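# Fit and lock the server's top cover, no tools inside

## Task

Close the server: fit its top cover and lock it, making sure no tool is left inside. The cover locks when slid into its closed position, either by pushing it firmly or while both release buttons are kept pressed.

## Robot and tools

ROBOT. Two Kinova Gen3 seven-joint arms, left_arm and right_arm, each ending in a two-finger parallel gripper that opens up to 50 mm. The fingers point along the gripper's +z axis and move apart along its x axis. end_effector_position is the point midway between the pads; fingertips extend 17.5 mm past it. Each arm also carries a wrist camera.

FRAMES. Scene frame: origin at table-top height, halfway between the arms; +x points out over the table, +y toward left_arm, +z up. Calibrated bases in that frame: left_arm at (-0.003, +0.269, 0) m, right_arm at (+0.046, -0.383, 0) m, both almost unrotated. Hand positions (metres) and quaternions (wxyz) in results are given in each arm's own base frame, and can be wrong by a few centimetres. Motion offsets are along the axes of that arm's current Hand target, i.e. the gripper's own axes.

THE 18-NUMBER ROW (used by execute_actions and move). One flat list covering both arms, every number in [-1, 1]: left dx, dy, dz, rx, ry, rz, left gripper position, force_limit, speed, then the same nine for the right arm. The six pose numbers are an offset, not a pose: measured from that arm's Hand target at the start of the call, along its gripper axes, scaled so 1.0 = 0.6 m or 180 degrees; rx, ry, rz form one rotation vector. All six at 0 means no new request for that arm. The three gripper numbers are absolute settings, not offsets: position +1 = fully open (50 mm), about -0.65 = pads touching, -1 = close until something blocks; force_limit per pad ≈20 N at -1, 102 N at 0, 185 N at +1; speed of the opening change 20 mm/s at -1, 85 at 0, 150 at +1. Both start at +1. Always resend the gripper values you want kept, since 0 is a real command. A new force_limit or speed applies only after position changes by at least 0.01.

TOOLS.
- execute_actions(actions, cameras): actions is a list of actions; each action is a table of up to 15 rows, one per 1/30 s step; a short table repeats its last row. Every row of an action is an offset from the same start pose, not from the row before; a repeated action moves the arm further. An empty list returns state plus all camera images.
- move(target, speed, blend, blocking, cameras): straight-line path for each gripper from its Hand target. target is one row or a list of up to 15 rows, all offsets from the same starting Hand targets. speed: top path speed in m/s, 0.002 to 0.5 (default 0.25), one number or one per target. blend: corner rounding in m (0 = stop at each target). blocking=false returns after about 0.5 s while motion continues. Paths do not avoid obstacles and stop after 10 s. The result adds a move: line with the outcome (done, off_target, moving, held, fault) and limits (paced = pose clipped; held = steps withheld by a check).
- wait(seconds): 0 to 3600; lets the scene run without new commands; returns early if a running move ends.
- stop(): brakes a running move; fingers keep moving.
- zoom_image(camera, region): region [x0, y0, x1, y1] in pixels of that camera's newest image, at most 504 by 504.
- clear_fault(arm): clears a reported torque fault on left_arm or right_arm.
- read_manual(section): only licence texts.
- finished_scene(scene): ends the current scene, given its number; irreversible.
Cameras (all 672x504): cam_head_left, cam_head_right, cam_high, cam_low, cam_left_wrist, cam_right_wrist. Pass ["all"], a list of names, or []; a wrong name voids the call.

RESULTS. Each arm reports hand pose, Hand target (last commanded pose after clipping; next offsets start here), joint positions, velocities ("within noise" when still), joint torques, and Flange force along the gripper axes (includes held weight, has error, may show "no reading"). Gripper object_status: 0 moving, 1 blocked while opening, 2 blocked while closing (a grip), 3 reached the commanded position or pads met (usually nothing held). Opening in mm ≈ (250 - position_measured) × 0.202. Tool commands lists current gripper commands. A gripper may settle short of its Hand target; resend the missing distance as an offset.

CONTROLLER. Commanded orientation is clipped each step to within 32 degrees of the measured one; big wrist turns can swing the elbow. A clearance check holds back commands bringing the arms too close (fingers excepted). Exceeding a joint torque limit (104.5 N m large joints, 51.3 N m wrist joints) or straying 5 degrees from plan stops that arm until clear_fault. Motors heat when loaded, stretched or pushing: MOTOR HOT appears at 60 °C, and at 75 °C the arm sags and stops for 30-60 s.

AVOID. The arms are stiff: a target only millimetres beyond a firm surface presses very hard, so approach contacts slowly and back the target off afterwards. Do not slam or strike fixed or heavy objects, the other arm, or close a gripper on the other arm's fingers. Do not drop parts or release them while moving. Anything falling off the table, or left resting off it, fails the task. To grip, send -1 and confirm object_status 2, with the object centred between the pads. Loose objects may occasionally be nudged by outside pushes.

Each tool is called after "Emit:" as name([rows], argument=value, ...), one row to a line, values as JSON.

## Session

Emit:
execute_actions(actions=[])

Emit:
zoom_image(camera="cam_high", region=[180, 120, 420, 330])

Scene clock: 0.00 s.
left_arm: end_effector_position=(+0.8705, +0.1482, +0.3252) position_measured=3 object_status=3 end_effector_quat_wxyz=(+0.070, +0.611, +0.631, +0.473) | right_arm: end_effector_position=(+0.3767, +0.1905, +0.1917) position_measured=3 object_status=3 end_effector_quat_wxyz=(-0.413, +0.221, +0.882, -0.057)
Joint positions: left_arm=[0.082 0.939 -0.271 0.734 -0.525 0.715 1.881] | right_arm=[-0.208 0.997 -0.222 0.926 -0.216 1.997 2.235]
Joint velocities: within noise
Joint torques (N m): no reading
Flange force (N): no reading
Hand target: left_arm +0.8705, +0.1482, +0.3252; +0.070, +0.611, +0.631, +0.473 | right_arm +0.3767, +0.1905, +0.1917; -0.413, +0.221, +0.882, -0.057
Tool commands: left_gripper/position=+1.0 left_gripper/force_limit=+1.0 left_gripper/speed=+1.0 right_gripper/position=+1.0 right_gripper/force_limit=+1.0 right_gripper/speed=+1.0

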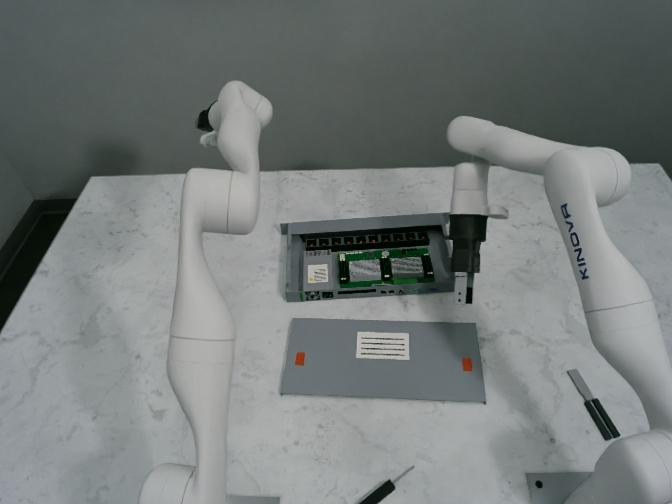

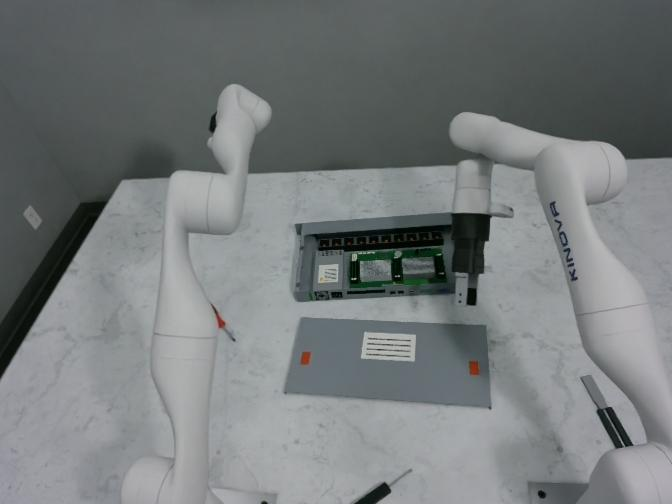

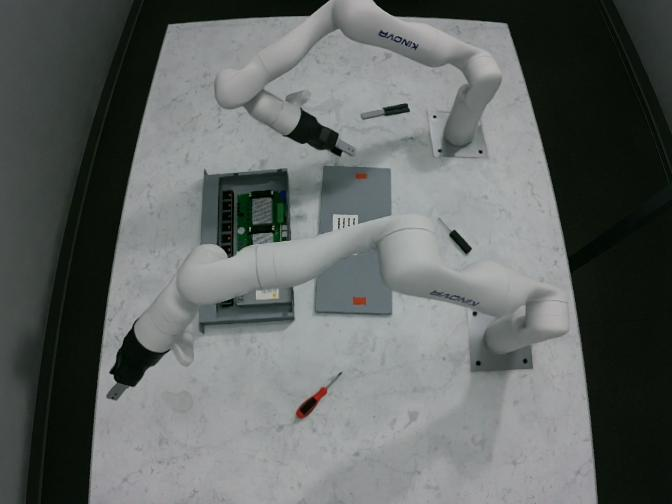

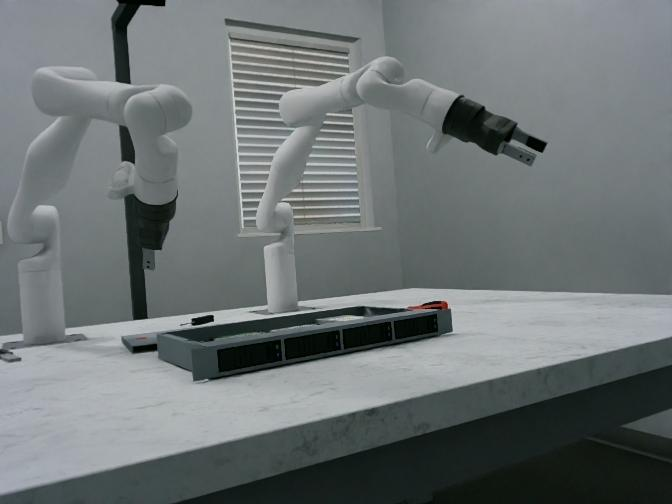

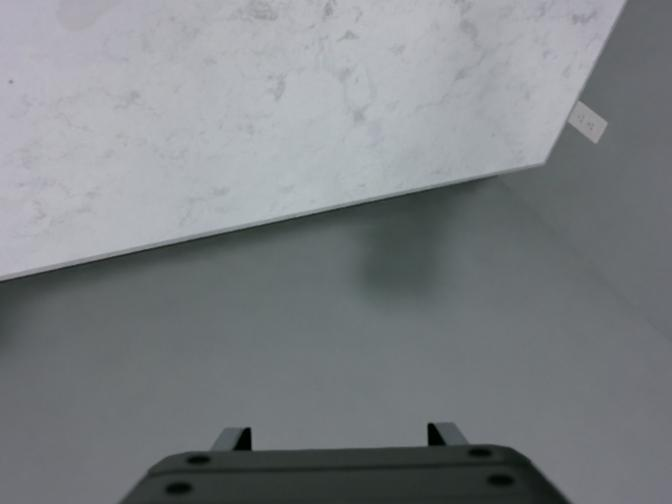

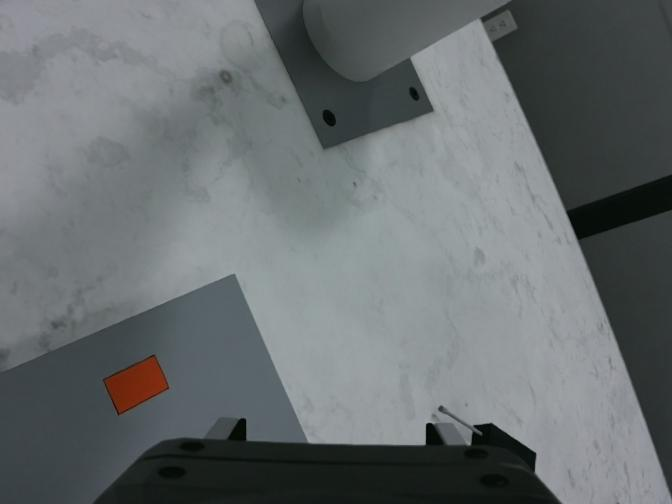

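Scaled by 2.100.

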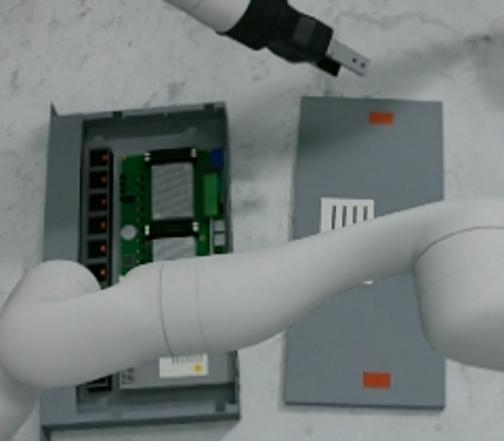

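Emit:
move(target=[-0.109,-0.4355,-0.693,0.2549,-0.1892,0.0094,-1,1,1,-0.0717,-0.082,-0.0118,-0.2334,-0.1686,0.3349,-1,1,1], cameras=["cam_high","cam_right_wrist"])

Emit:
zoom_image(camera="cam_high", region=[190, 150, 310, 340])

Scene clock: 50.83 s.
left_arm: end_effector_position=(+0.4254, -0.0689, +0.3405) position_measured=254 object_status=3 end_effector_quat_wxyz=(+0.000, +0.707, +0.707, +0.000) | right_arm: end_effector_position=(+0.3894, +0.1271, +0.1800) position_measured=255 object_status=3 end_effector_quat_wxyz=(+0.000, +0.723, +0.691, +0.000)
Joint positions: left_arm=[0.101 0.28 0.003 1.347 -0.001 1.515 1.676] | right_arm=[-0.478 0.351 0.136 1.793 -0.055 1.002 1.205]
Joint torques (N m): left_arm=[-0.4 -14.97 1.37 -8.31 0.05 0.15 -0.33] | right_arm=[-0.98 -14.49 -0.57 -9.34 0.17 -0.15 -0.14]
Flange force (N): left_arm=[-1.3 3.0 -2.9] | right_arm=[-4.4 -3.4 1.1]
Hand target: left_arm +0.4254, -0.0689, +0.3405; +0.000, +0.707, +0.707, +0.000 | right_arm +0.3894, +0.1271, +0.1800; +0.000, +0.723, +0.691, +0.000
Off the commanded pose: left_arm 0.000 m, 0 deg | right_arm 0.000 m, 0 deg.
move: done

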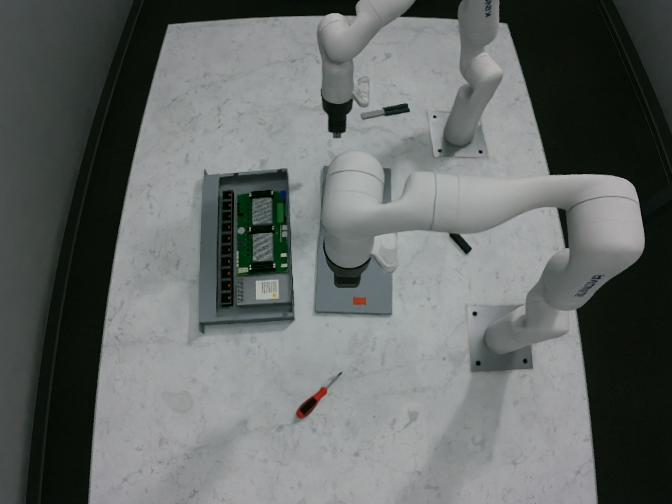

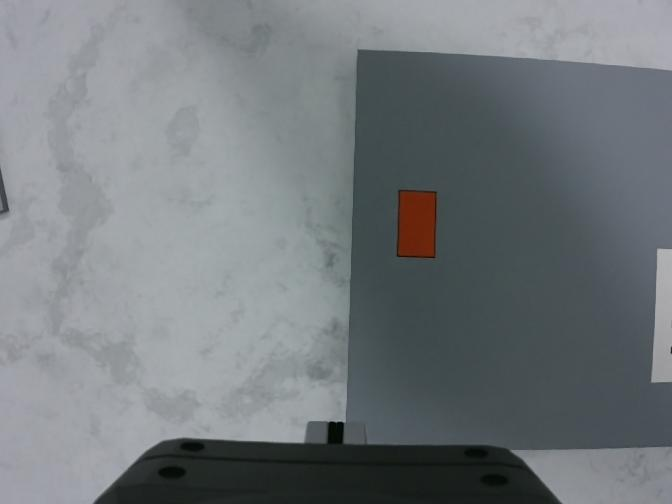

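Scaled by 2.653.

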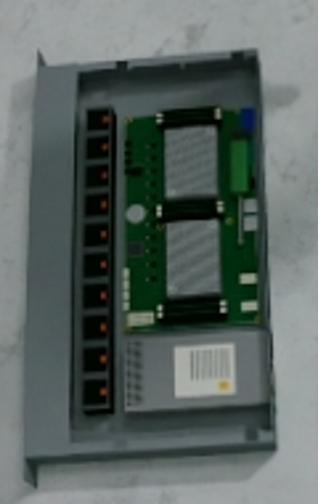

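Emit:
move([
  [0.0045,-0.07,0.05,0,0,0.5,-1,1,1,0.133,0.119,-0.033,0,0,-0.26,0.3,1,1],
  [0.0045,-0.139,0.2675,0,0,-0.993,-1,1,1,0.266,0.238,-0.033,0,0,-0.533,0.3,1,1],
], blend=[0.02,0], speed=0.4, cameras=["all"])

Scene clock: 67.90 s.
left_arm: end_effector_position=(+0.3420, -0.0662, +0.1800) position_measured=254 object_status=3 end_effector_quat_wxyz=(+0.000, +0.700, -0.715, +0.000) | right_arm: end_effector_position=(+0.5392, +0.2801, +0.1996) position_measured=107 object_status=3 end_effector_quat_wxyz=(+0.000, -0.029, +1.000, +0.000)
Joint positions: left_arm=[-0.225 0.235 0.419 1.986 -0.117 0.945 -1.338] | right_arm=[-0.424 0.793 -0.229 0.945 0.164 1.42 2.589]
Joint torques (N m): left_arm=[-0.46 -11.12 2.14 -6.69 -0.03 0.13 -0.41] | right_arm=[-1.05 -23.87 -2.02 -10.72 0.21 -0.12 -0.17]
Flange force (N): left_arm=[1.9 -2.5 -0.8] | right_arm=[7.3 -5.4 2.8]
Hand target: left_arm +0.3420, -0.0662, +0.1800; +0.000, +0.700, -0.715, +0.000 | right_arm +0.5392, +0.2801, +0.1996; +0.000, -0.029, +1.000, +0.000
Off the commanded pose: left_arm 0.000 m, 0 deg | right_arm 0.000 m, 0 deg.
move: done

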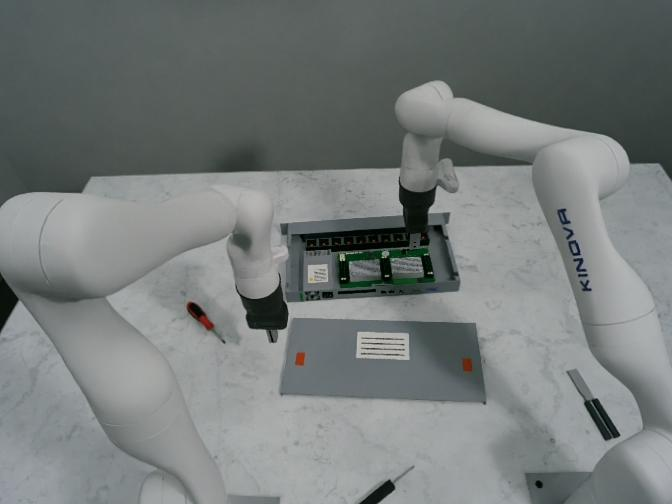

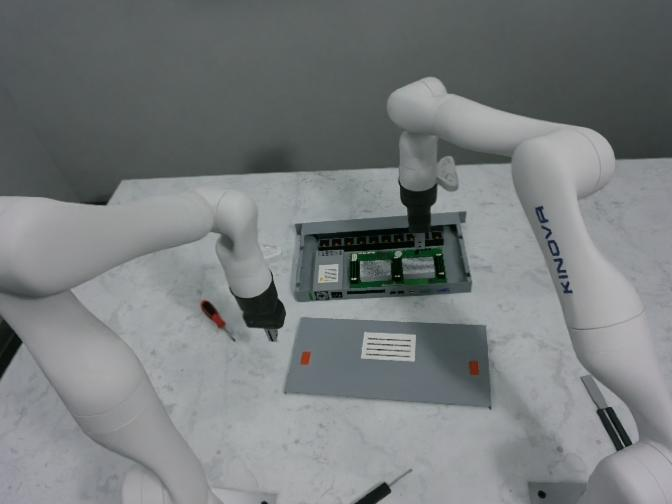

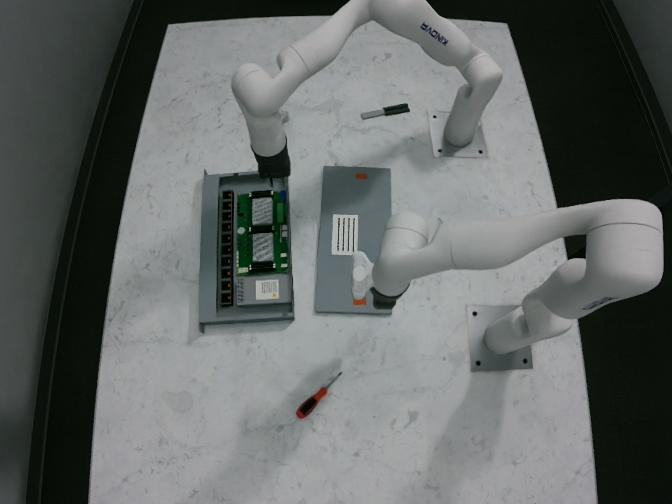

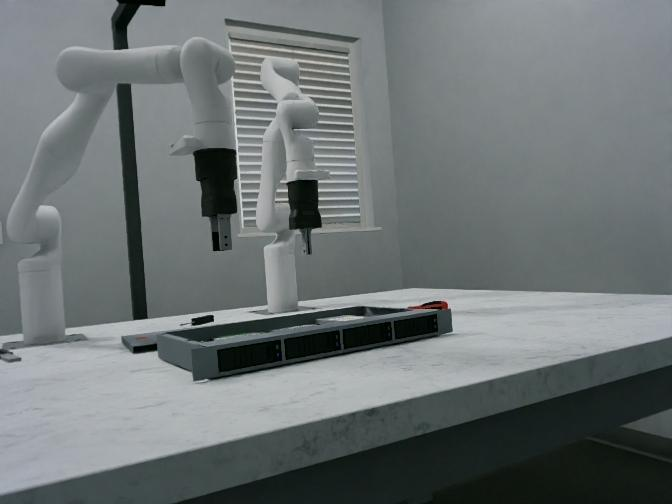

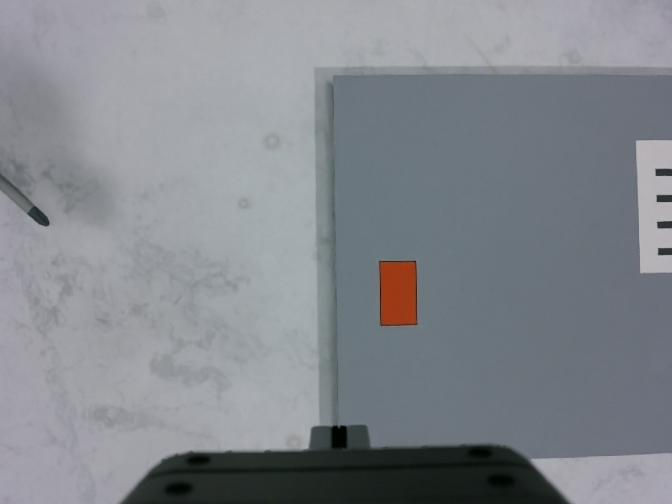

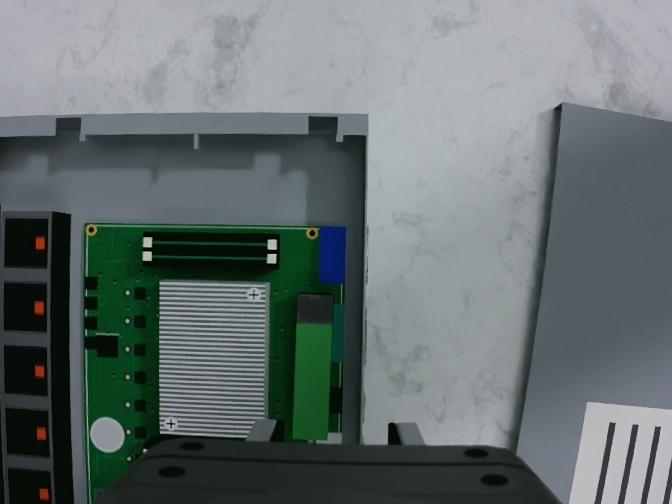

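Emit:
move(target=[0,0,0,0,0,0,-1,1,1,-0.0195,0.005,0.166,0,0,0.007,0.076,1,1], cameras=["cam_right_wrist"])

Scene clock: 97.20 s.
left_arm: end_effector_position=(+0.3420, -0.0662, +0.1800) position_measured=254 object_status=3 end_effector_quat_wxyz=(+0.000, +0.700, -0.715, +0.000) | right_arm: end_effector_position=(+0.5507, +0.2837, +0.1001) position_measured=141 object_status=3 end_effector_quat_wxyz=(+0.000, -0.018, +1.000, +0.000)
Joint positions: left_arm=[-0.225 0.234 0.419 1.986 -0.117 0.944 -1.339] | right_arm=[-0.42 0.9 -0.218 1.055 0.183 1.204 2.555]
Joint torques (N m): left_arm=[-0.36 -11.19 2.23 -6.71 0.03 0.04 -0.25] | right_arm=[-0.97 -24.58 -2.15 -10 0.25 0.08 -0.14]
Flange force (N): left_arm=[1.1 -2.6 -1.1] | right_arm=[6.9 -5.1 1.2]
Hand target: left_arm +0.3420, -0.0662, +0.1800; +0.000, +0.700, -0.715, +0.000 | right_arm +0.5507, +0.2837, +0.1000; +0.000, -0.018, +1.000, +0.000
Off the commanded pose: left_arm 0.000 m, 0 deg | right_arm 0.000 m, 0 deg.
move: done

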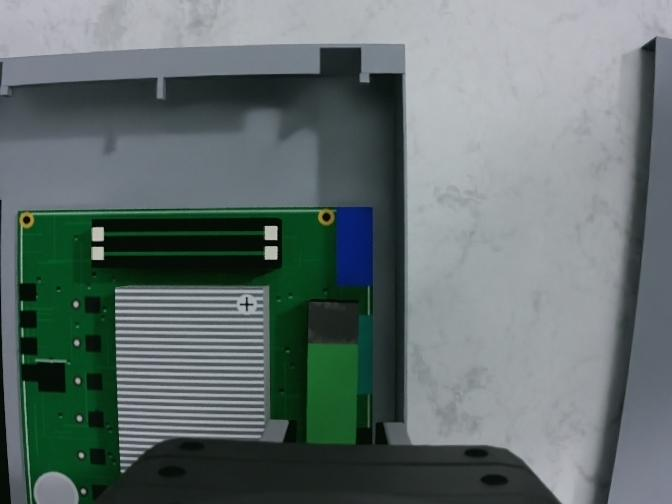

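Emit:
move([
  [0,0,0,0,0,0,-1,1,1,0,0,0.105,0,0,0,0.076,1,1],
  [0,0,0,0,0,0,-1,1,1,0,0,0.105,0,0,0,-1,-0.9,-0.5],
], speed=0.06, cameras=["cam_right_wrist"])

Emit:
move([
  [0,0,0,0,0,0,-1,1,1,0,0,-0.22,0,0,0,-1,-0.9,-0.5],
  [0,0,0,0,0,0,-1,1,1,0.218,-0.548,-0.22,0,0,0,-1,-0.9,-0.5],
  [0,0,0,0,0,0,-1,1,1,0.218,-0.548,-0.01,0,0,0,-1,-0.9,-0.5],
], blend=[0.02,0.02,0], speed=[0.15,0.25,0.15], cameras=["cam_right_wrist","cam_high"])

Scene clock: 114.57 s.
left_arm: end_effector_position=(+0.3420, -0.0662, +0.1800) position_measured=254 object_status=3 end_effector_quat_wxyz=(+0.000, +0.700, -0.715, +0.000) | right_arm: end_effector_position=(+0.5506, +0.2837, +0.0370) position_measured=163 object_status=2 end_effector_quat_wxyz=(+0.000, -0.018, +1.000, +0.000)
Joint positions: left_arm=[-0.225 0.234 0.419 1.986 -0.117 0.944 -1.339] | right_arm=[-0.42 0.974 -0.211 1.118 0.199 1.07 2.542]
Joint torques (N m): left_arm=[-0.37 -11.24 2.18 -6.72 -0.02 0.05 -0.29] | right_arm=[-1.09 -25.08 -2.2 -9.43 0.23 -0.11 -0.14]
Flange force (N): left_arm=[1.3 -2.7 -0.9] | right_arm=[5.7 -4.8 0.1]
Hand target: left_arm +0.3420, -0.0662, +0.1800; +0.000, +0.700, -0.715, +0.000 | right_arm +0.5506, +0.2837, +0.0370; +0.000, -0.018, +1.000, +0.000
Off the commanded pose: left_arm 0.000 m, 0 deg | right_arm 0.000 m, 0 deg.
move: done

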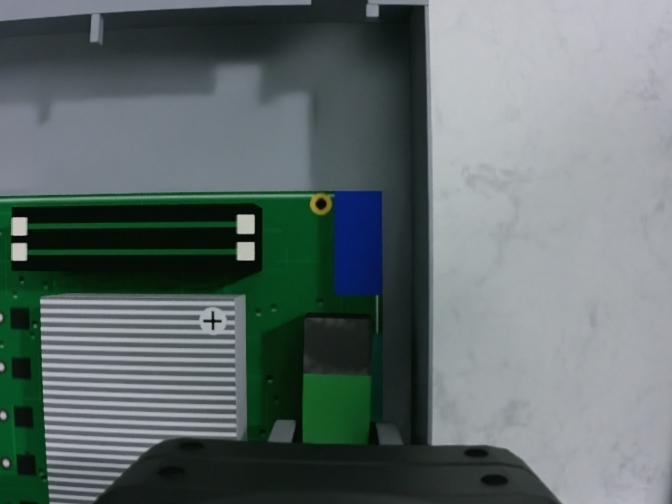

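Scene clock: 118.27 s.
left_arm: end_effector_position=(+0.3420, -0.0662, +0.1800) position_measured=254 object_status=3 end_effector_quat_wxyz=(+0.000, +0.700, -0.715, +0.000) | right_arm: end_effector_position=(+0.4320, -0.0497, +0.0434) position_measured=163 object_status=2 end_effector_quat_wxyz=(+0.000, -0.018, +1.000, +0.000)
Joint positions: left_arm=[-0.225 0.234 0.419 1.986 -0.117 0.944 -1.339] | right_arm=[0.172 0.63 -0.167 1.87 0.163 0.656 3.086]
Joint torques (N m): left_arm=[-0.39 -11.14 2.17 -6.7 0 0.04 -0.22] | right_arm=[-1.05 -17.62 -1.81 -7.15 0.17 -0.18 -0.1]
Flange force (N): left_arm=[1.1 -2.5 -1.2] | right_arm=[5.3 -1.7 -0.1]
Hand target: left_arm +0.3420, -0.0662, +0.1800; +0.000, +0.700, -0.715, +0.000 | right_arm +0.4320, -0.0497, +0.0433; +0.000, -0.018, +1.000, +0.000
Off the commanded pose: left_arm 0.000 m, 0 deg | right_arm 0.000 m, 0 deg.
move: done
Images, in order (width x height): cam_high 672x504, cam_right_wrist 672x504.

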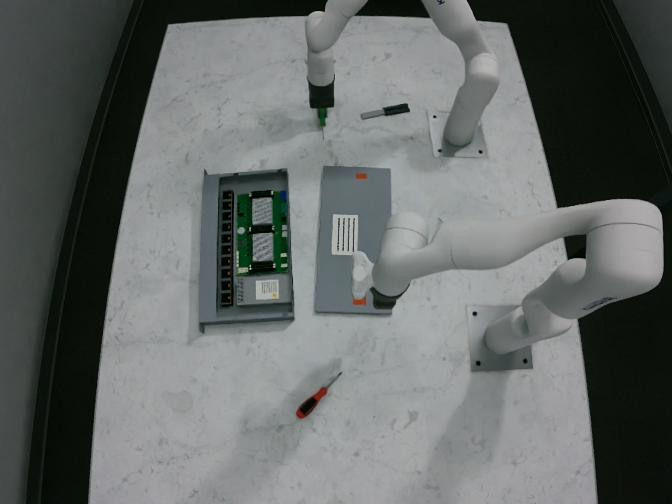

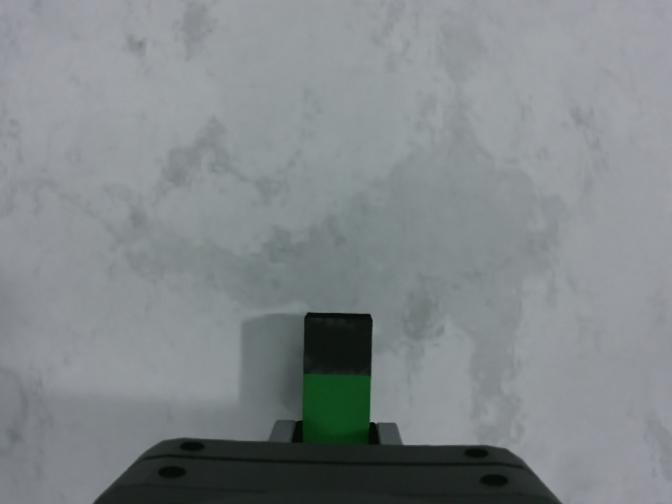

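Emit:
move(target=[0,0,0,0,0,0,-1,1,1,0,0,0.0265,0,0,0,-1,-0.9,-0.5], speed=0.03)

Scene clock: 125.87 s.
left_arm: end_effector_position=(+0.3420, -0.0662, +0.1800) position_measured=254 object_status=3 end_effector_quat_wxyz=(+0.000, +0.700, -0.715, +0.000) | right_arm: end_effector_position=(+0.4320, -0.0497, +0.0276) position_measured=163 object_status=2 end_effector_quat_wxyz=(+0.000, -0.018, +1.000, +0.000)
Joint positions: left_arm=[-0.225 0.234 0.419 1.986 -0.117 0.944 -1.339] | right_arm=[0.167 0.661 -0.16 1.881 0.171 0.613 3.078]
Joint torques (N m): left_arm=[-0.39 -11.28 2.17 -6.69 0.05 0.02 -0.3] | right_arm=[-1.04 -7.37 -1.12 -6.54 0.57 -2.93 -0.14]
Flange force (N): left_arm=[1.4 -3.0 -1.0] | right_arm=[13.4 -0.5 -29.5]
Hand target: left_arm +0.3420, -0.0662, +0.1800; +0.000, +0.700, -0.715, +0.000 | right_arm +0.4320, -0.0497, +0.0274; +0.000, -0.018, +1.000, +0.000
Off the commanded pose: left_arm 0.000 m, 0 deg | right_arm 0.000 m, 0 deg.
move: done

Emit:
move([
  [0,0,0,0,0,0,-1,1,1,0,0,-0.003,0,0,0,-1,-0.9,-0.5],
  [0,0,0,0,0,0,-1,1,1,0,0,-0.003,0,0,0,0.2,-0.9,-0.8],
  [-0.0283,-0.0867,0.05,0,0,0,-1,1,1,0,0,-0.15,0,0,0,0.2,-0.9,-0.8],
  [-0.0283,-0.0867,0.05,0,0,0,-1,1,1,0.1565,0.2848,-0.2,0,0,0.526,0.2,-0.9,-0.8],
], blend=[0,0,0.02,0], cameras=["cam_right_wrist","cam_high"])

Emit:
move(target=[0,0,0.2133,0,0,0,-1,1,1,0,0,0.2093,0,0,0,-1,1,1], speed=0.07, cameras=["cam_left_wrist","cam_right_wrist"])

Scene clock: 155.13 s.
left_arm: end_effector_position=(+0.3944, -0.0503, +0.1500) position_measured=254 object_status=3 end_effector_quat_wxyz=(+0.000, +0.700, -0.715, +0.000) | right_arm: end_effector_position=(+0.3320, +0.1177, +0.1474) position_measured=123 object_status=3 end_effector_quat_wxyz=(+0.000, +0.723, +0.691, +0.000)
Joint positions: left_arm=[-0.224 0.387 0.387 1.888 -0.183 0.901 -1.34] | right_arm=[-0.506 0.285 0.117 2.023 -0.044 0.837 1.162]
Joint torques (N m): left_arm=[-0.41 -14.09 2.68 -6.46 -0.01 0.06 -0.29] | right_arm=[-1.09 -12.17 -0.76 -8.44 0.17 -0.1 -0.15]
Flange force (N): left_arm=[1.7 -2.8 -0.2] | right_arm=[-5.2 -2.9 0.8]
Hand target: left_arm +0.3944, -0.0503, +0.1500; +0.000, +0.700, -0.715, +0.000 | right_arm +0.3320, +0.1177, +0.1474; +0.000, +0.723, +0.691, +0.000
Off the commanded pose: left_arm 0.000 m, 0 deg | right_arm 0.000 m, 0 deg.
move: done
Images, in order (width x height): cam_high 672x504, cam_right_wrist 672x504.

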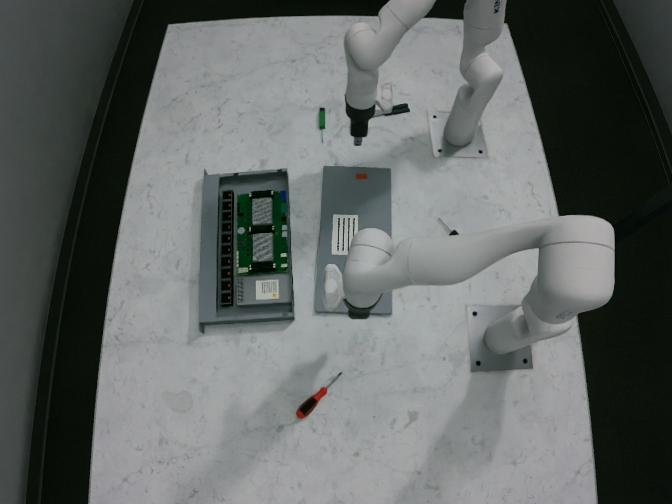

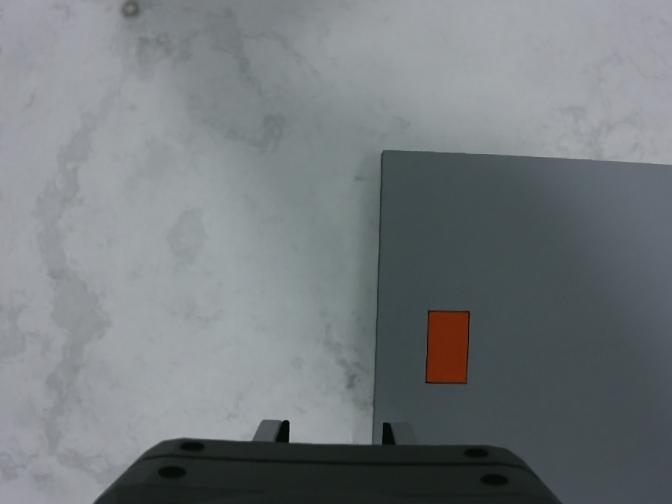

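Scene clock: 157.40 s.
left_arm: end_effector_position=(+0.3944, -0.0503, +0.0221) position_measured=254 object_status=3 end_effector_quat_wxyz=(+0.000, +0.700, -0.715, +0.000) | right_arm: end_effector_position=(+0.3319, +0.1176, +0.0218) position_measured=254 object_status=3 end_effector_quat_wxyz=(+0.000, +0.723, +0.691, +0.000)
Joint positions: left_arm=[-0.126 0.636 0.269 2.022 -0.322 0.523 -1.218] | right_arm=[-0.464 0.565 0.072 2.165 -0.094 0.415 1.208]
Joint torques (N m): left_arm=[-0.41 -16.33 2.9 -3.7 0.06 0.05 -0.29] | right_arm=[-1.05 -14.26 -0.66 -5.1 0.19 -0.07 -0.13]
Flange force (N): left_arm=[2.2 -1.8 2.1] | right_arm=[-4.5 -3.0 -1.4]
Hand target: left_arm +0.3943, -0.0503, +0.0220; +0.000, +0.700, -0.715, +0.000 | right_arm +0.3319, +0.1176, +0.0218; +0.000, +0.723, +0.691, +0.000
Off the commanded pose: left_arm 0.000 m, 0 deg | right_arm 0.000 m, 0 deg.
move: done

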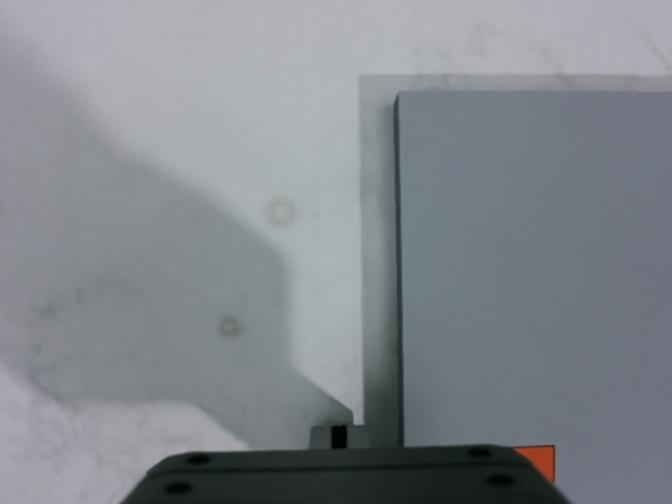

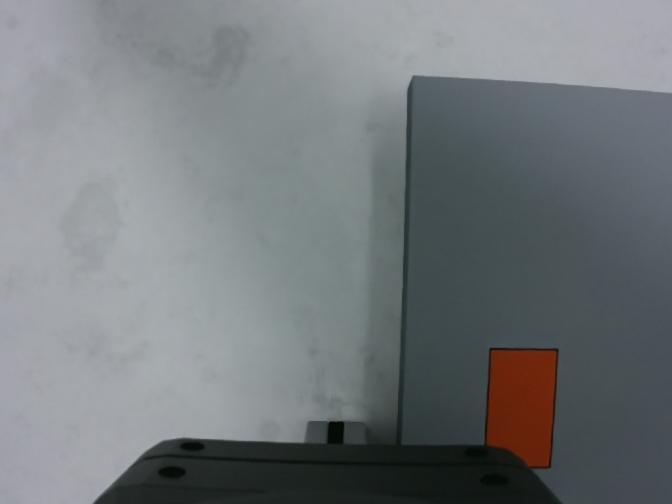

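Emit:
move(target=[0.0133,-0.0055,0,0,0,0,-1,1,1,0.012,-0.0067,0,0,0,0,-1,1,1], speed=0.03)

Emit:
move(target=[0.005,0,0,0,0,0,-1,1,1,0.005,0,0,0,0,0,-1,1,1], speed=0.01)

Emit:
move(target=[0.003,0,0,0,0,0,-1,1,1,0.003,0,0,0,0,0,-1,1,1], speed=0.01)

Scene clock: 166.33 s.
left_arm: end_effector_position=(+0.3975, -0.0583, +0.0220) position_measured=254 object_status=3 end_effector_quat_wxyz=(+0.000, +0.700, -0.715, +0.000) | right_arm: end_effector_position=(+0.3282, +0.1250, +0.0218) position_measured=254 object_status=3 end_effector_quat_wxyz=(+0.000, +0.723, +0.691, +0.000)
Joint positions: left_arm=[-0.106 0.641 0.269 2.008 -0.319 0.532 -1.203] | right_arm=[-0.49 0.565 0.074 2.168 -0.098 0.413 1.188]
Joint torques (N m): left_arm=[-0.59 -16.48 2.81 -3.88 -0.04 0.1 -0.37] | right_arm=[-0.99 -14.29 -0.62 -5.15 0.15 -0.13 -0.11]
Flange force (N): left_arm=[2.8 -1.3 2.2] | right_arm=[-4.3 -3.0 -1.4]
Hand target: left_arm +0.3975, -0.0583, +0.0220; +0.000, +0.700, -0.715, +0.000 | right_arm +0.3282, +0.1250, +0.0218; +0.000, +0.723, +0.691, +0.000
Off the commanded pose: left_arm 0.000 m, 0 deg | right_arm 0.000 m, 0 deg.
move: done

Scene clock: 166.90 s.
left_arm: end_effector_position=(+0.3974, -0.0611, +0.0220) position_measured=254 object_status=3 end_effector_quat_wxyz=(+0.000, +0.700, -0.714, +0.000) | right_arm: end_effector_position=(+0.3283, +0.1278, +0.0218) position_measured=254 object_status=3 end_effector_quat_wxyz=(+0.000, +0.723, +0.691, -0.001)
Joint positions: left_arm=[-0.098 0.642 0.268 2.007 -0.318 0.532 -1.196] | right_arm=[-0.498 0.566 0.075 2.164 -0.099 0.416 1.182]
Joint torques (N m): left_arm=[7.18 -14.04 11.87 -3.61 3.5 -2.57 0.14] | right_arm=[-7.09 -14.08 -7.95 -8.49 -1.96 -1.87 0.05]
Flange force (N): left_arm=[-17.7 -2.9 -3.4] | right_arm=[-22.0 -1.0 -8.0]
Hand target: left_arm +0.3974, -0.0613, +0.0220; +0.000, +0.700, -0.715, +0.000 | right_arm +0.3283, +0.1280, +0.0218; +0.000, +0.723, +0.691, +0.000
Off the commanded pose: left_arm 0.000 m, 0 deg | right_arm 0.000 m, 0 deg.
move: done

Scene clock: 167.40 s.
left_arm: end_effector_position=(+0.3974, -0.0630, +0.0220) position_measured=255 object_status=3 end_effector_quat_wxyz=(+0.000, +0.700, -0.714, +0.000) | right_arm: end_effector_position=(+0.3284, +0.1296, +0.0218) position_measured=255 object_status=3 end_effector_quat_wxyz=(+0.000, +0.723, +0.691, -0.001)
Joint positions: left_arm=[-0.093 0.642 0.268 2.006 -0.318 0.533 -1.192] | right_arm=[-0.503 0.567 0.076 2.162 -0.1 0.417 1.178]
Joint torques (N m): left_arm=[16.66 -11.62 23.01 -3.58 7.98 -5.52 0.23] | right_arm=[-16.44 -12.42 -19.52 -14.36 -5.45 -5.24 0.38]
Flange force (N): left_arm=[-41.8 -3.8 -7.3] | right_arm=[-49.7 -0.1 -23.6]
Hand target: left_arm +0.3974, -0.0631, +0.0220; +0.000, +0.700, -0.715, +0.000 | right_arm +0.3284, +0.1298, +0.0218; +0.000, +0.723, +0.691, +0.000
Off the commanded pose: left_arm 0.000 m, 0 deg | right_arm 0.000 m, 0 deg.
move: done

Emit:
move(target=[0,0,-0.025,0,0,0,-1,1,1,0,0,-0.025,0,0,0,-1,1,1], speed=0.03)

Emit:
move(target=[0,0,-0.092,0,0,0,-1,1,1,0,0,-0.092,0,0,0,-1,1,1], speed=0.06, cameras=["cam_low","cam_head_left","cam_left_wrist"])

Scene clock: 196.43 s.
left_arm: end_effector_position=(+0.3974, -0.0631, +0.0370) position_measured=254 object_status=3 end_effector_quat_wxyz=(+0.000, +0.700, -0.715, +0.000) | right_arm: end_effector_position=(+0.3284, +0.1298, +0.0368) position_measured=255 object_status=3 end_effector_quat_wxyz=(+0.000, +0.723, +0.691, +0.000)
Joint positions: left_arm=[-0.107 0.61 0.287 1.997 -0.303 0.575 -1.205] | right_arm=[-0.51 0.528 0.084 2.152 -0.094 0.466 1.173]
Joint torques (N m): left_arm=[16.22 -16.72 23.01 -7.33 8.43 -6.41 0.17] | right_arm=[-15.61 -21.31 -17.83 -18.23 -5.8 -5.59 0.35]
Flange force (N): left_arm=[-40.8 -2.2 4.1] | right_arm=[-47.7 -1.2 2.9]
Hand target: left_arm +0.3974, -0.0631, +0.0370; +0.000, +0.700, -0.715, +0.000 | right_arm +0.3284, +0.1298, +0.0368; +0.000, +0.723, +0.691, +0.000
Off the commanded pose: left_arm 0.000 m, 0 deg | right_arm 0.000 m, 0 deg.
move: done

Scene clock: 197.77 s.
left_arm: end_effector_position=(+0.3974, -0.0632, +0.0922) position_measured=254 object_status=3 end_effector_quat_wxyz=(+0.000, +0.700, -0.715, +0.000) | right_arm: end_effector_position=(+0.3284, +0.1298, +0.0920) position_measured=255 object_status=3 end_effector_quat_wxyz=(+0.000, +0.723, +0.691, +0.000)
Joint positions: left_arm=[-0.152 0.498 0.344 1.949 -0.243 0.734 -1.257] | right_arm=[-0.532 0.397 0.11 2.098 -0.07 0.65 1.151]
Joint torques (N m): left_arm=[16.27 -15.31 21.78 -8.85 10.5 -5.64 0.28] | right_arm=[-15.63 -19.26 -16.77 -19.24 -8.02 -5.84 0.39]
Flange force (N): left_arm=[-41.2 -2.1 3.0] | right_arm=[-47.9 -1.3 3.7]
Hand target: left_arm +0.3974, -0.0632, +0.0922; +0.000, +0.700, -0.715, +0.000 | right_arm +0.3284, +0.1298, +0.0920; +0.000, +0.723, +0.691, +0.000
Off the commanded pose: left_arm 0.000 m, 0 deg | right_arm 0.000 m, 0 deg.
move: done
Images, in order (width x height): cam_head_left 672x504, cam_low 672x504, cam_left_wrist 672x504.

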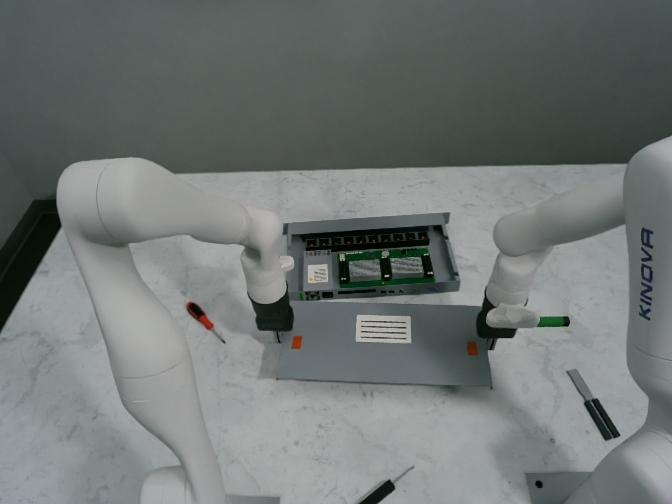

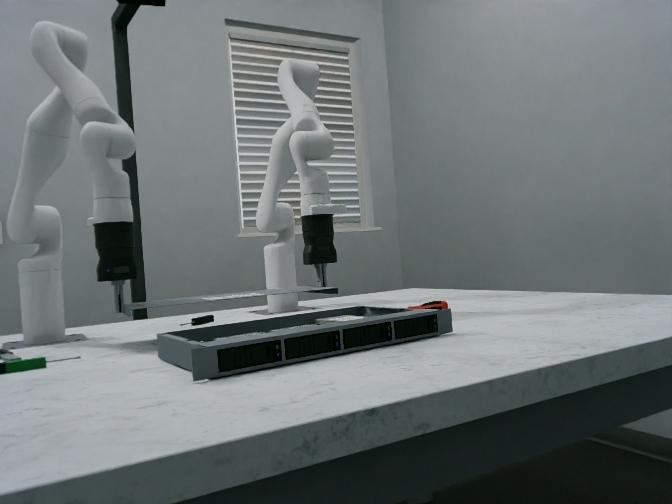

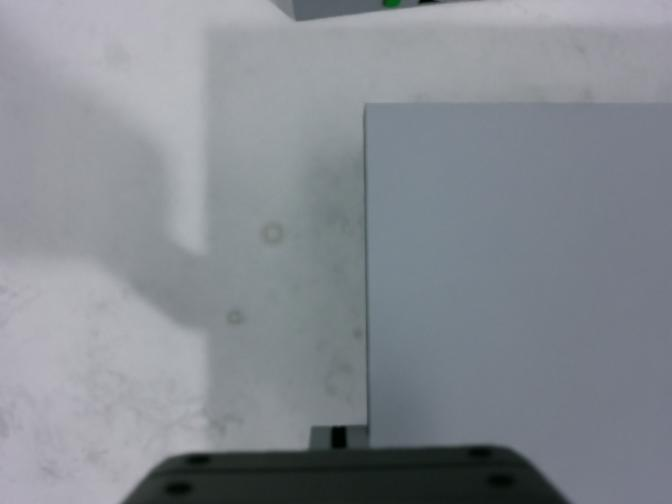

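Emit:
move(target=[-0.0535,-0.3075,0,0,0,-0.0411,-1,1,1,0.0587,0.4048,0,0,0,-0.0411,-1,1,1], speed=0.1, cameras=["cam_left_wrist","cam_right_wrist","cam_head_left"])

Scene clock: 217.27 s.
left_arm: end_effector_position=(+0.5825, -0.0350, +0.0922) position_measured=254 object_status=3 end_effector_quat_wxyz=(+0.000, +0.744, -0.668, +0.000) | right_arm: end_effector_position=(+0.5726, +0.1541, +0.0918) position_measured=255 object_status=3 end_effector_quat_wxyz=(+0.000, +0.677, +0.736, +0.000)
Joint positions: left_arm=[-0.134 0.835 0.3 1.259 -0.25 1.084 -1.273] | right_arm=[-0.348 0.84 0.087 1.208 -0.073 1.097 1.398]
Joint torques (N m): left_arm=[12.58 -25.67 16.11 -9.22 7.28 -2.82 -0.02] | right_arm=[-14.92 -27.2 -12.78 -12.99 -6.92 -1.3 0.13]
Flange force (N): left_arm=[-21.0 -4.8 3.2] | right_arm=[-25.9 -3.6 4.3]
Hand target: left_arm +0.5825, -0.0350, +0.0922; +0.000, +0.744, -0.668, +0.000 | right_arm +0.5727, +0.1541, +0.0918; +0.000, +0.677, +0.736, +0.000
Off the commanded pose: left_arm 0.000 m, 0 deg | right_arm 0.000 m, 0 deg.
move: done
Images, in order (width x height): cam_head_left 672x504, cam_left_wrist 672x504, cam_right_wrist 672x504.

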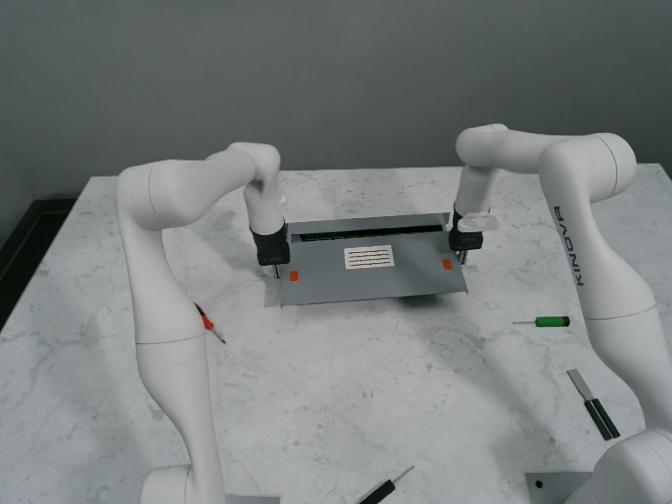

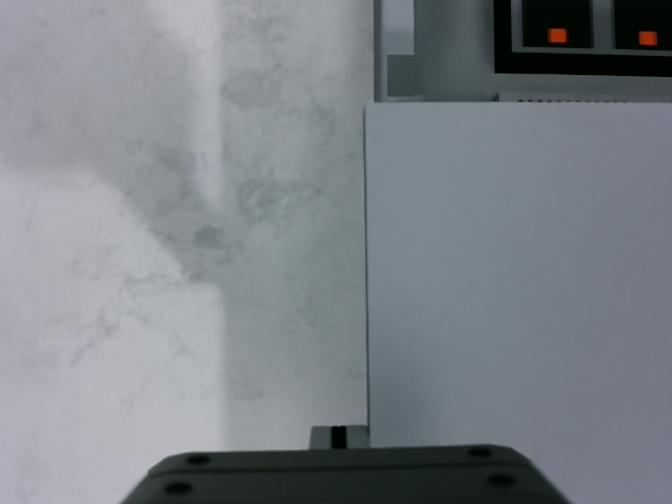

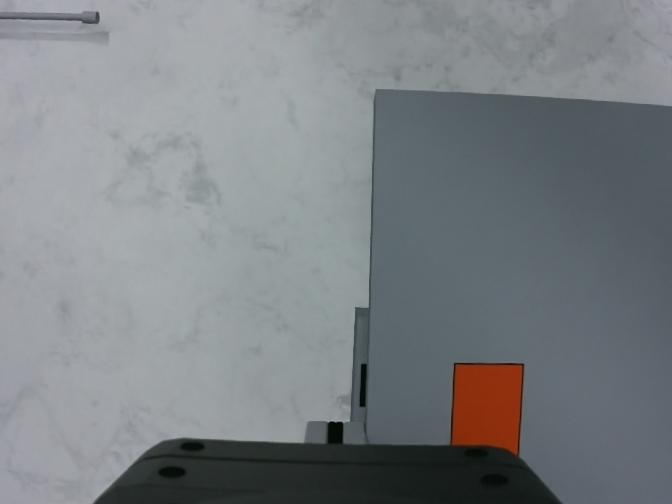

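Emit:
move([
  [0.0095,-0.065,0,0,0,0,-1,1,1,-0.005,0.065,0,0,0,0,-1,1,1],
  [0.0095,-0.065,0.037,0,0,0,-1,1,1,-0.005,0.065,0.037,0,0,0,-1,1,1],
], speed=0.06, cameras=["cam_left_wrist","cam_right_wrist","cam_low"])

Emit:
zoom_image(camera="cam_left_wrist", region=[330, 0, 450, 200])

Emit:
zoom_image(camera="cam_right_wrist", region=[320, 80, 440, 440])

Scene clock: 238.13 s.
left_arm: end_effector_position=(+0.6219, -0.0364, +0.0701) position_measured=254 object_status=3 end_effector_quat_wxyz=(+0.000, +0.744, -0.668, +0.000) | right_arm: end_effector_position=(+0.6118, +0.1544, +0.0696) position_measured=255 object_status=3 end_effector_quat_wxyz=(+0.000, +0.677, +0.736, +0.000)
Joint positions: left_arm=[-0.11 0.95 0.294 1.086 -0.263 1.14 -1.287] | right_arm=[-0.324 0.956 0.088 1.036 -0.078 1.153 1.413]
Joint torques (N m): left_arm=[18.37 -28.49 20.65 -9.66 10.24 -3.65 0.1] | right_arm=[-20.99 -29.16 -17.1 -13.98 -9.54 -1.49 0.23]
Flange force (N): left_arm=[-29.1 -5.8 4.1] | right_arm=[-34.2 -5.8 4.2]
Hand target: left_arm +0.6219, -0.0364, +0.0700; +0.000, +0.744, -0.668, +0.000 | right_arm +0.6117, +0.1544, +0.0696; +0.000, +0.677, +0.736, +0.000
Off the commanded pose: left_arm 0.000 m, 0 deg | right_arm 0.000 m, 0 deg.
move: done
Images, in order (width x height): cam_low 672x504, cam_left_wrist 672x504, cam_right_wrist 672x504.

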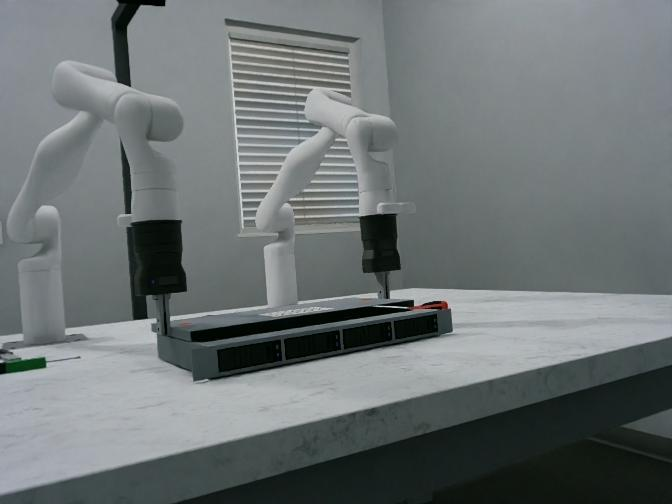

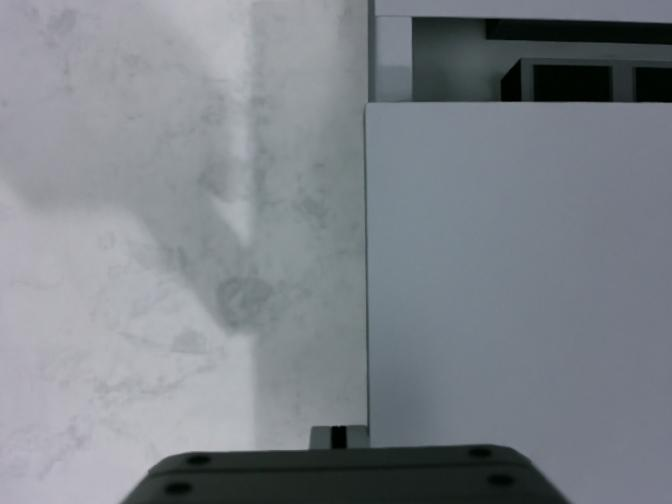

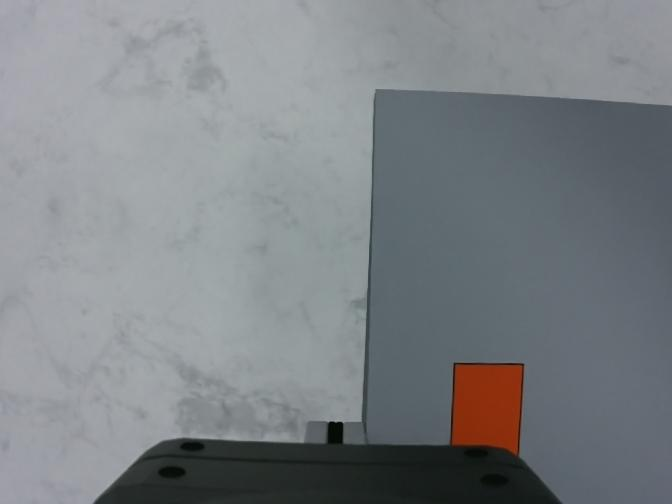

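Scaled by 2.520.

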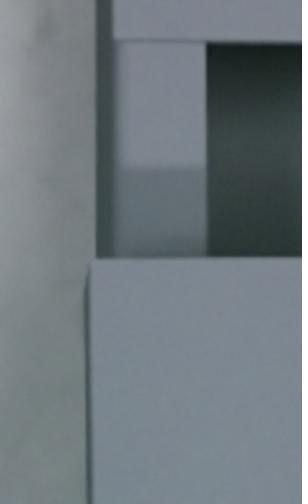

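Scaled by 1.400.

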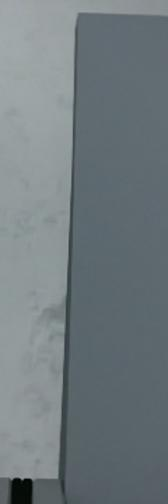

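Emit:
move(target=[0.0018,-0.0133,0,0,0,0.0058,-1,1,1,-0.0012,0,0,0,0,0.0058,-1,1,1], speed=0.03, cameras=["cam_left_wrist","cam_right_wrist","cam_head_left"])

Emit:
zoom_image(camera="cam_head_left", region=[260, 190, 480, 310])

Emit:
zoom_image(camera="cam_right_wrist", region=[340, 80, 400, 440])

Scene clock: 258.17 s.
left_arm: end_effector_position=(+0.6299, -0.0366, +0.0700) position_measured=254 object_status=3 end_effector_quat_wxyz=(+0.000, +0.738, -0.675, +0.000) | right_arm: end_effector_position=(+0.6118, +0.1537, +0.0695) position_measured=255 object_status=3 end_effector_quat_wxyz=(+0.000, +0.683, +0.730, -0.001)
Joint positions: left_arm=[-0.107 0.971 0.298 1.042 -0.267 1.163 -1.308] | right_arm=[-0.325 0.956 0.091 1.037 -0.081 1.153 1.398]
Joint torques (N m): left_arm=[18.83 -28.75 20.71 -9.06 10.41 -3.53 0.14] | right_arm=[-21.05 -29.13 -17.08 -14.13 -9.57 -1.61 0.25]
Flange force (N): left_arm=[-29.2 -8.0 3.5] | right_arm=[-34.4 -5.5 4.0]
Hand target: left_arm +0.6300, -0.0366, +0.0700; +0.000, +0.738, -0.675, +0.000 | right_arm +0.6118, +0.1537, +0.0696; +0.000, +0.683, +0.730, +0.000
Off the commanded pose: left_arm 0.000 m, 0 deg | right_arm 0.000 m, 0 deg.
move: done
Images, in order (width x height): cam_head_left 672x504, cam_left_wrist 672x504, cam_right_wrist 672x504.

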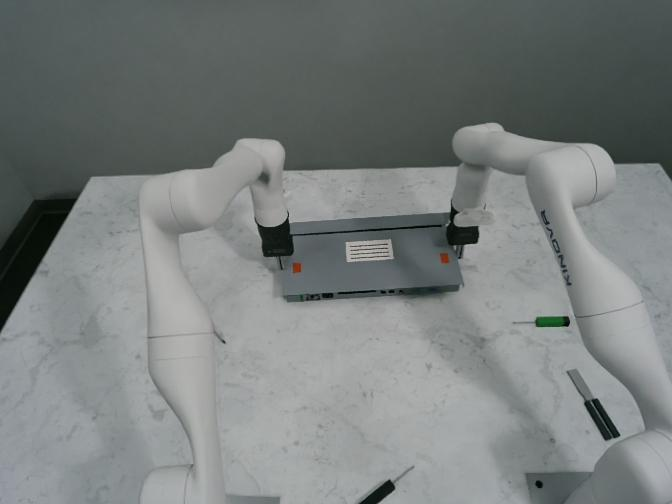

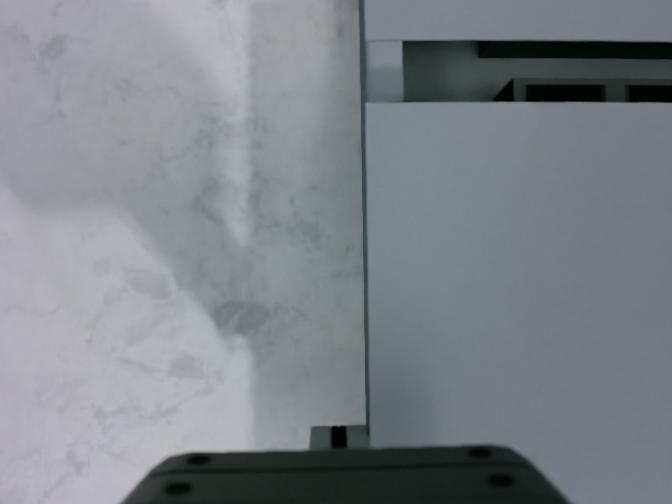

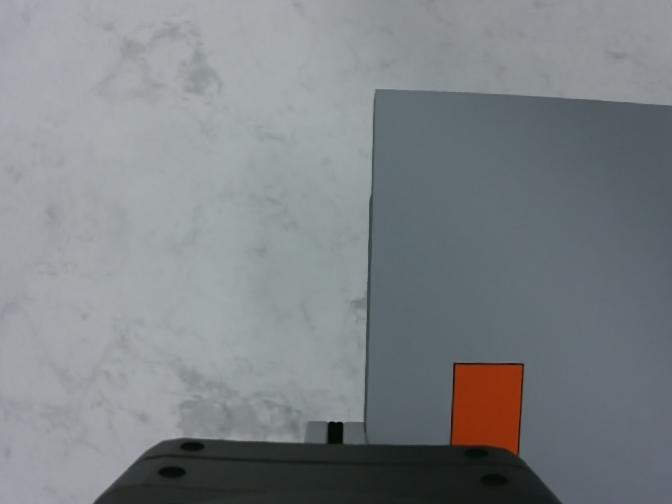

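Scaled by 2.291.

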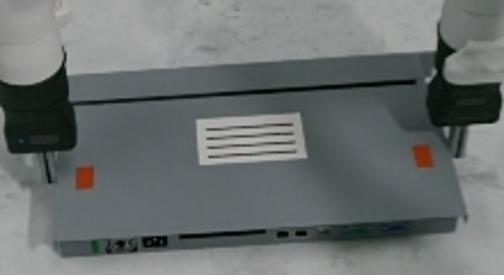

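Scaled by 1.400.

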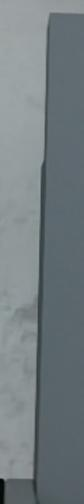

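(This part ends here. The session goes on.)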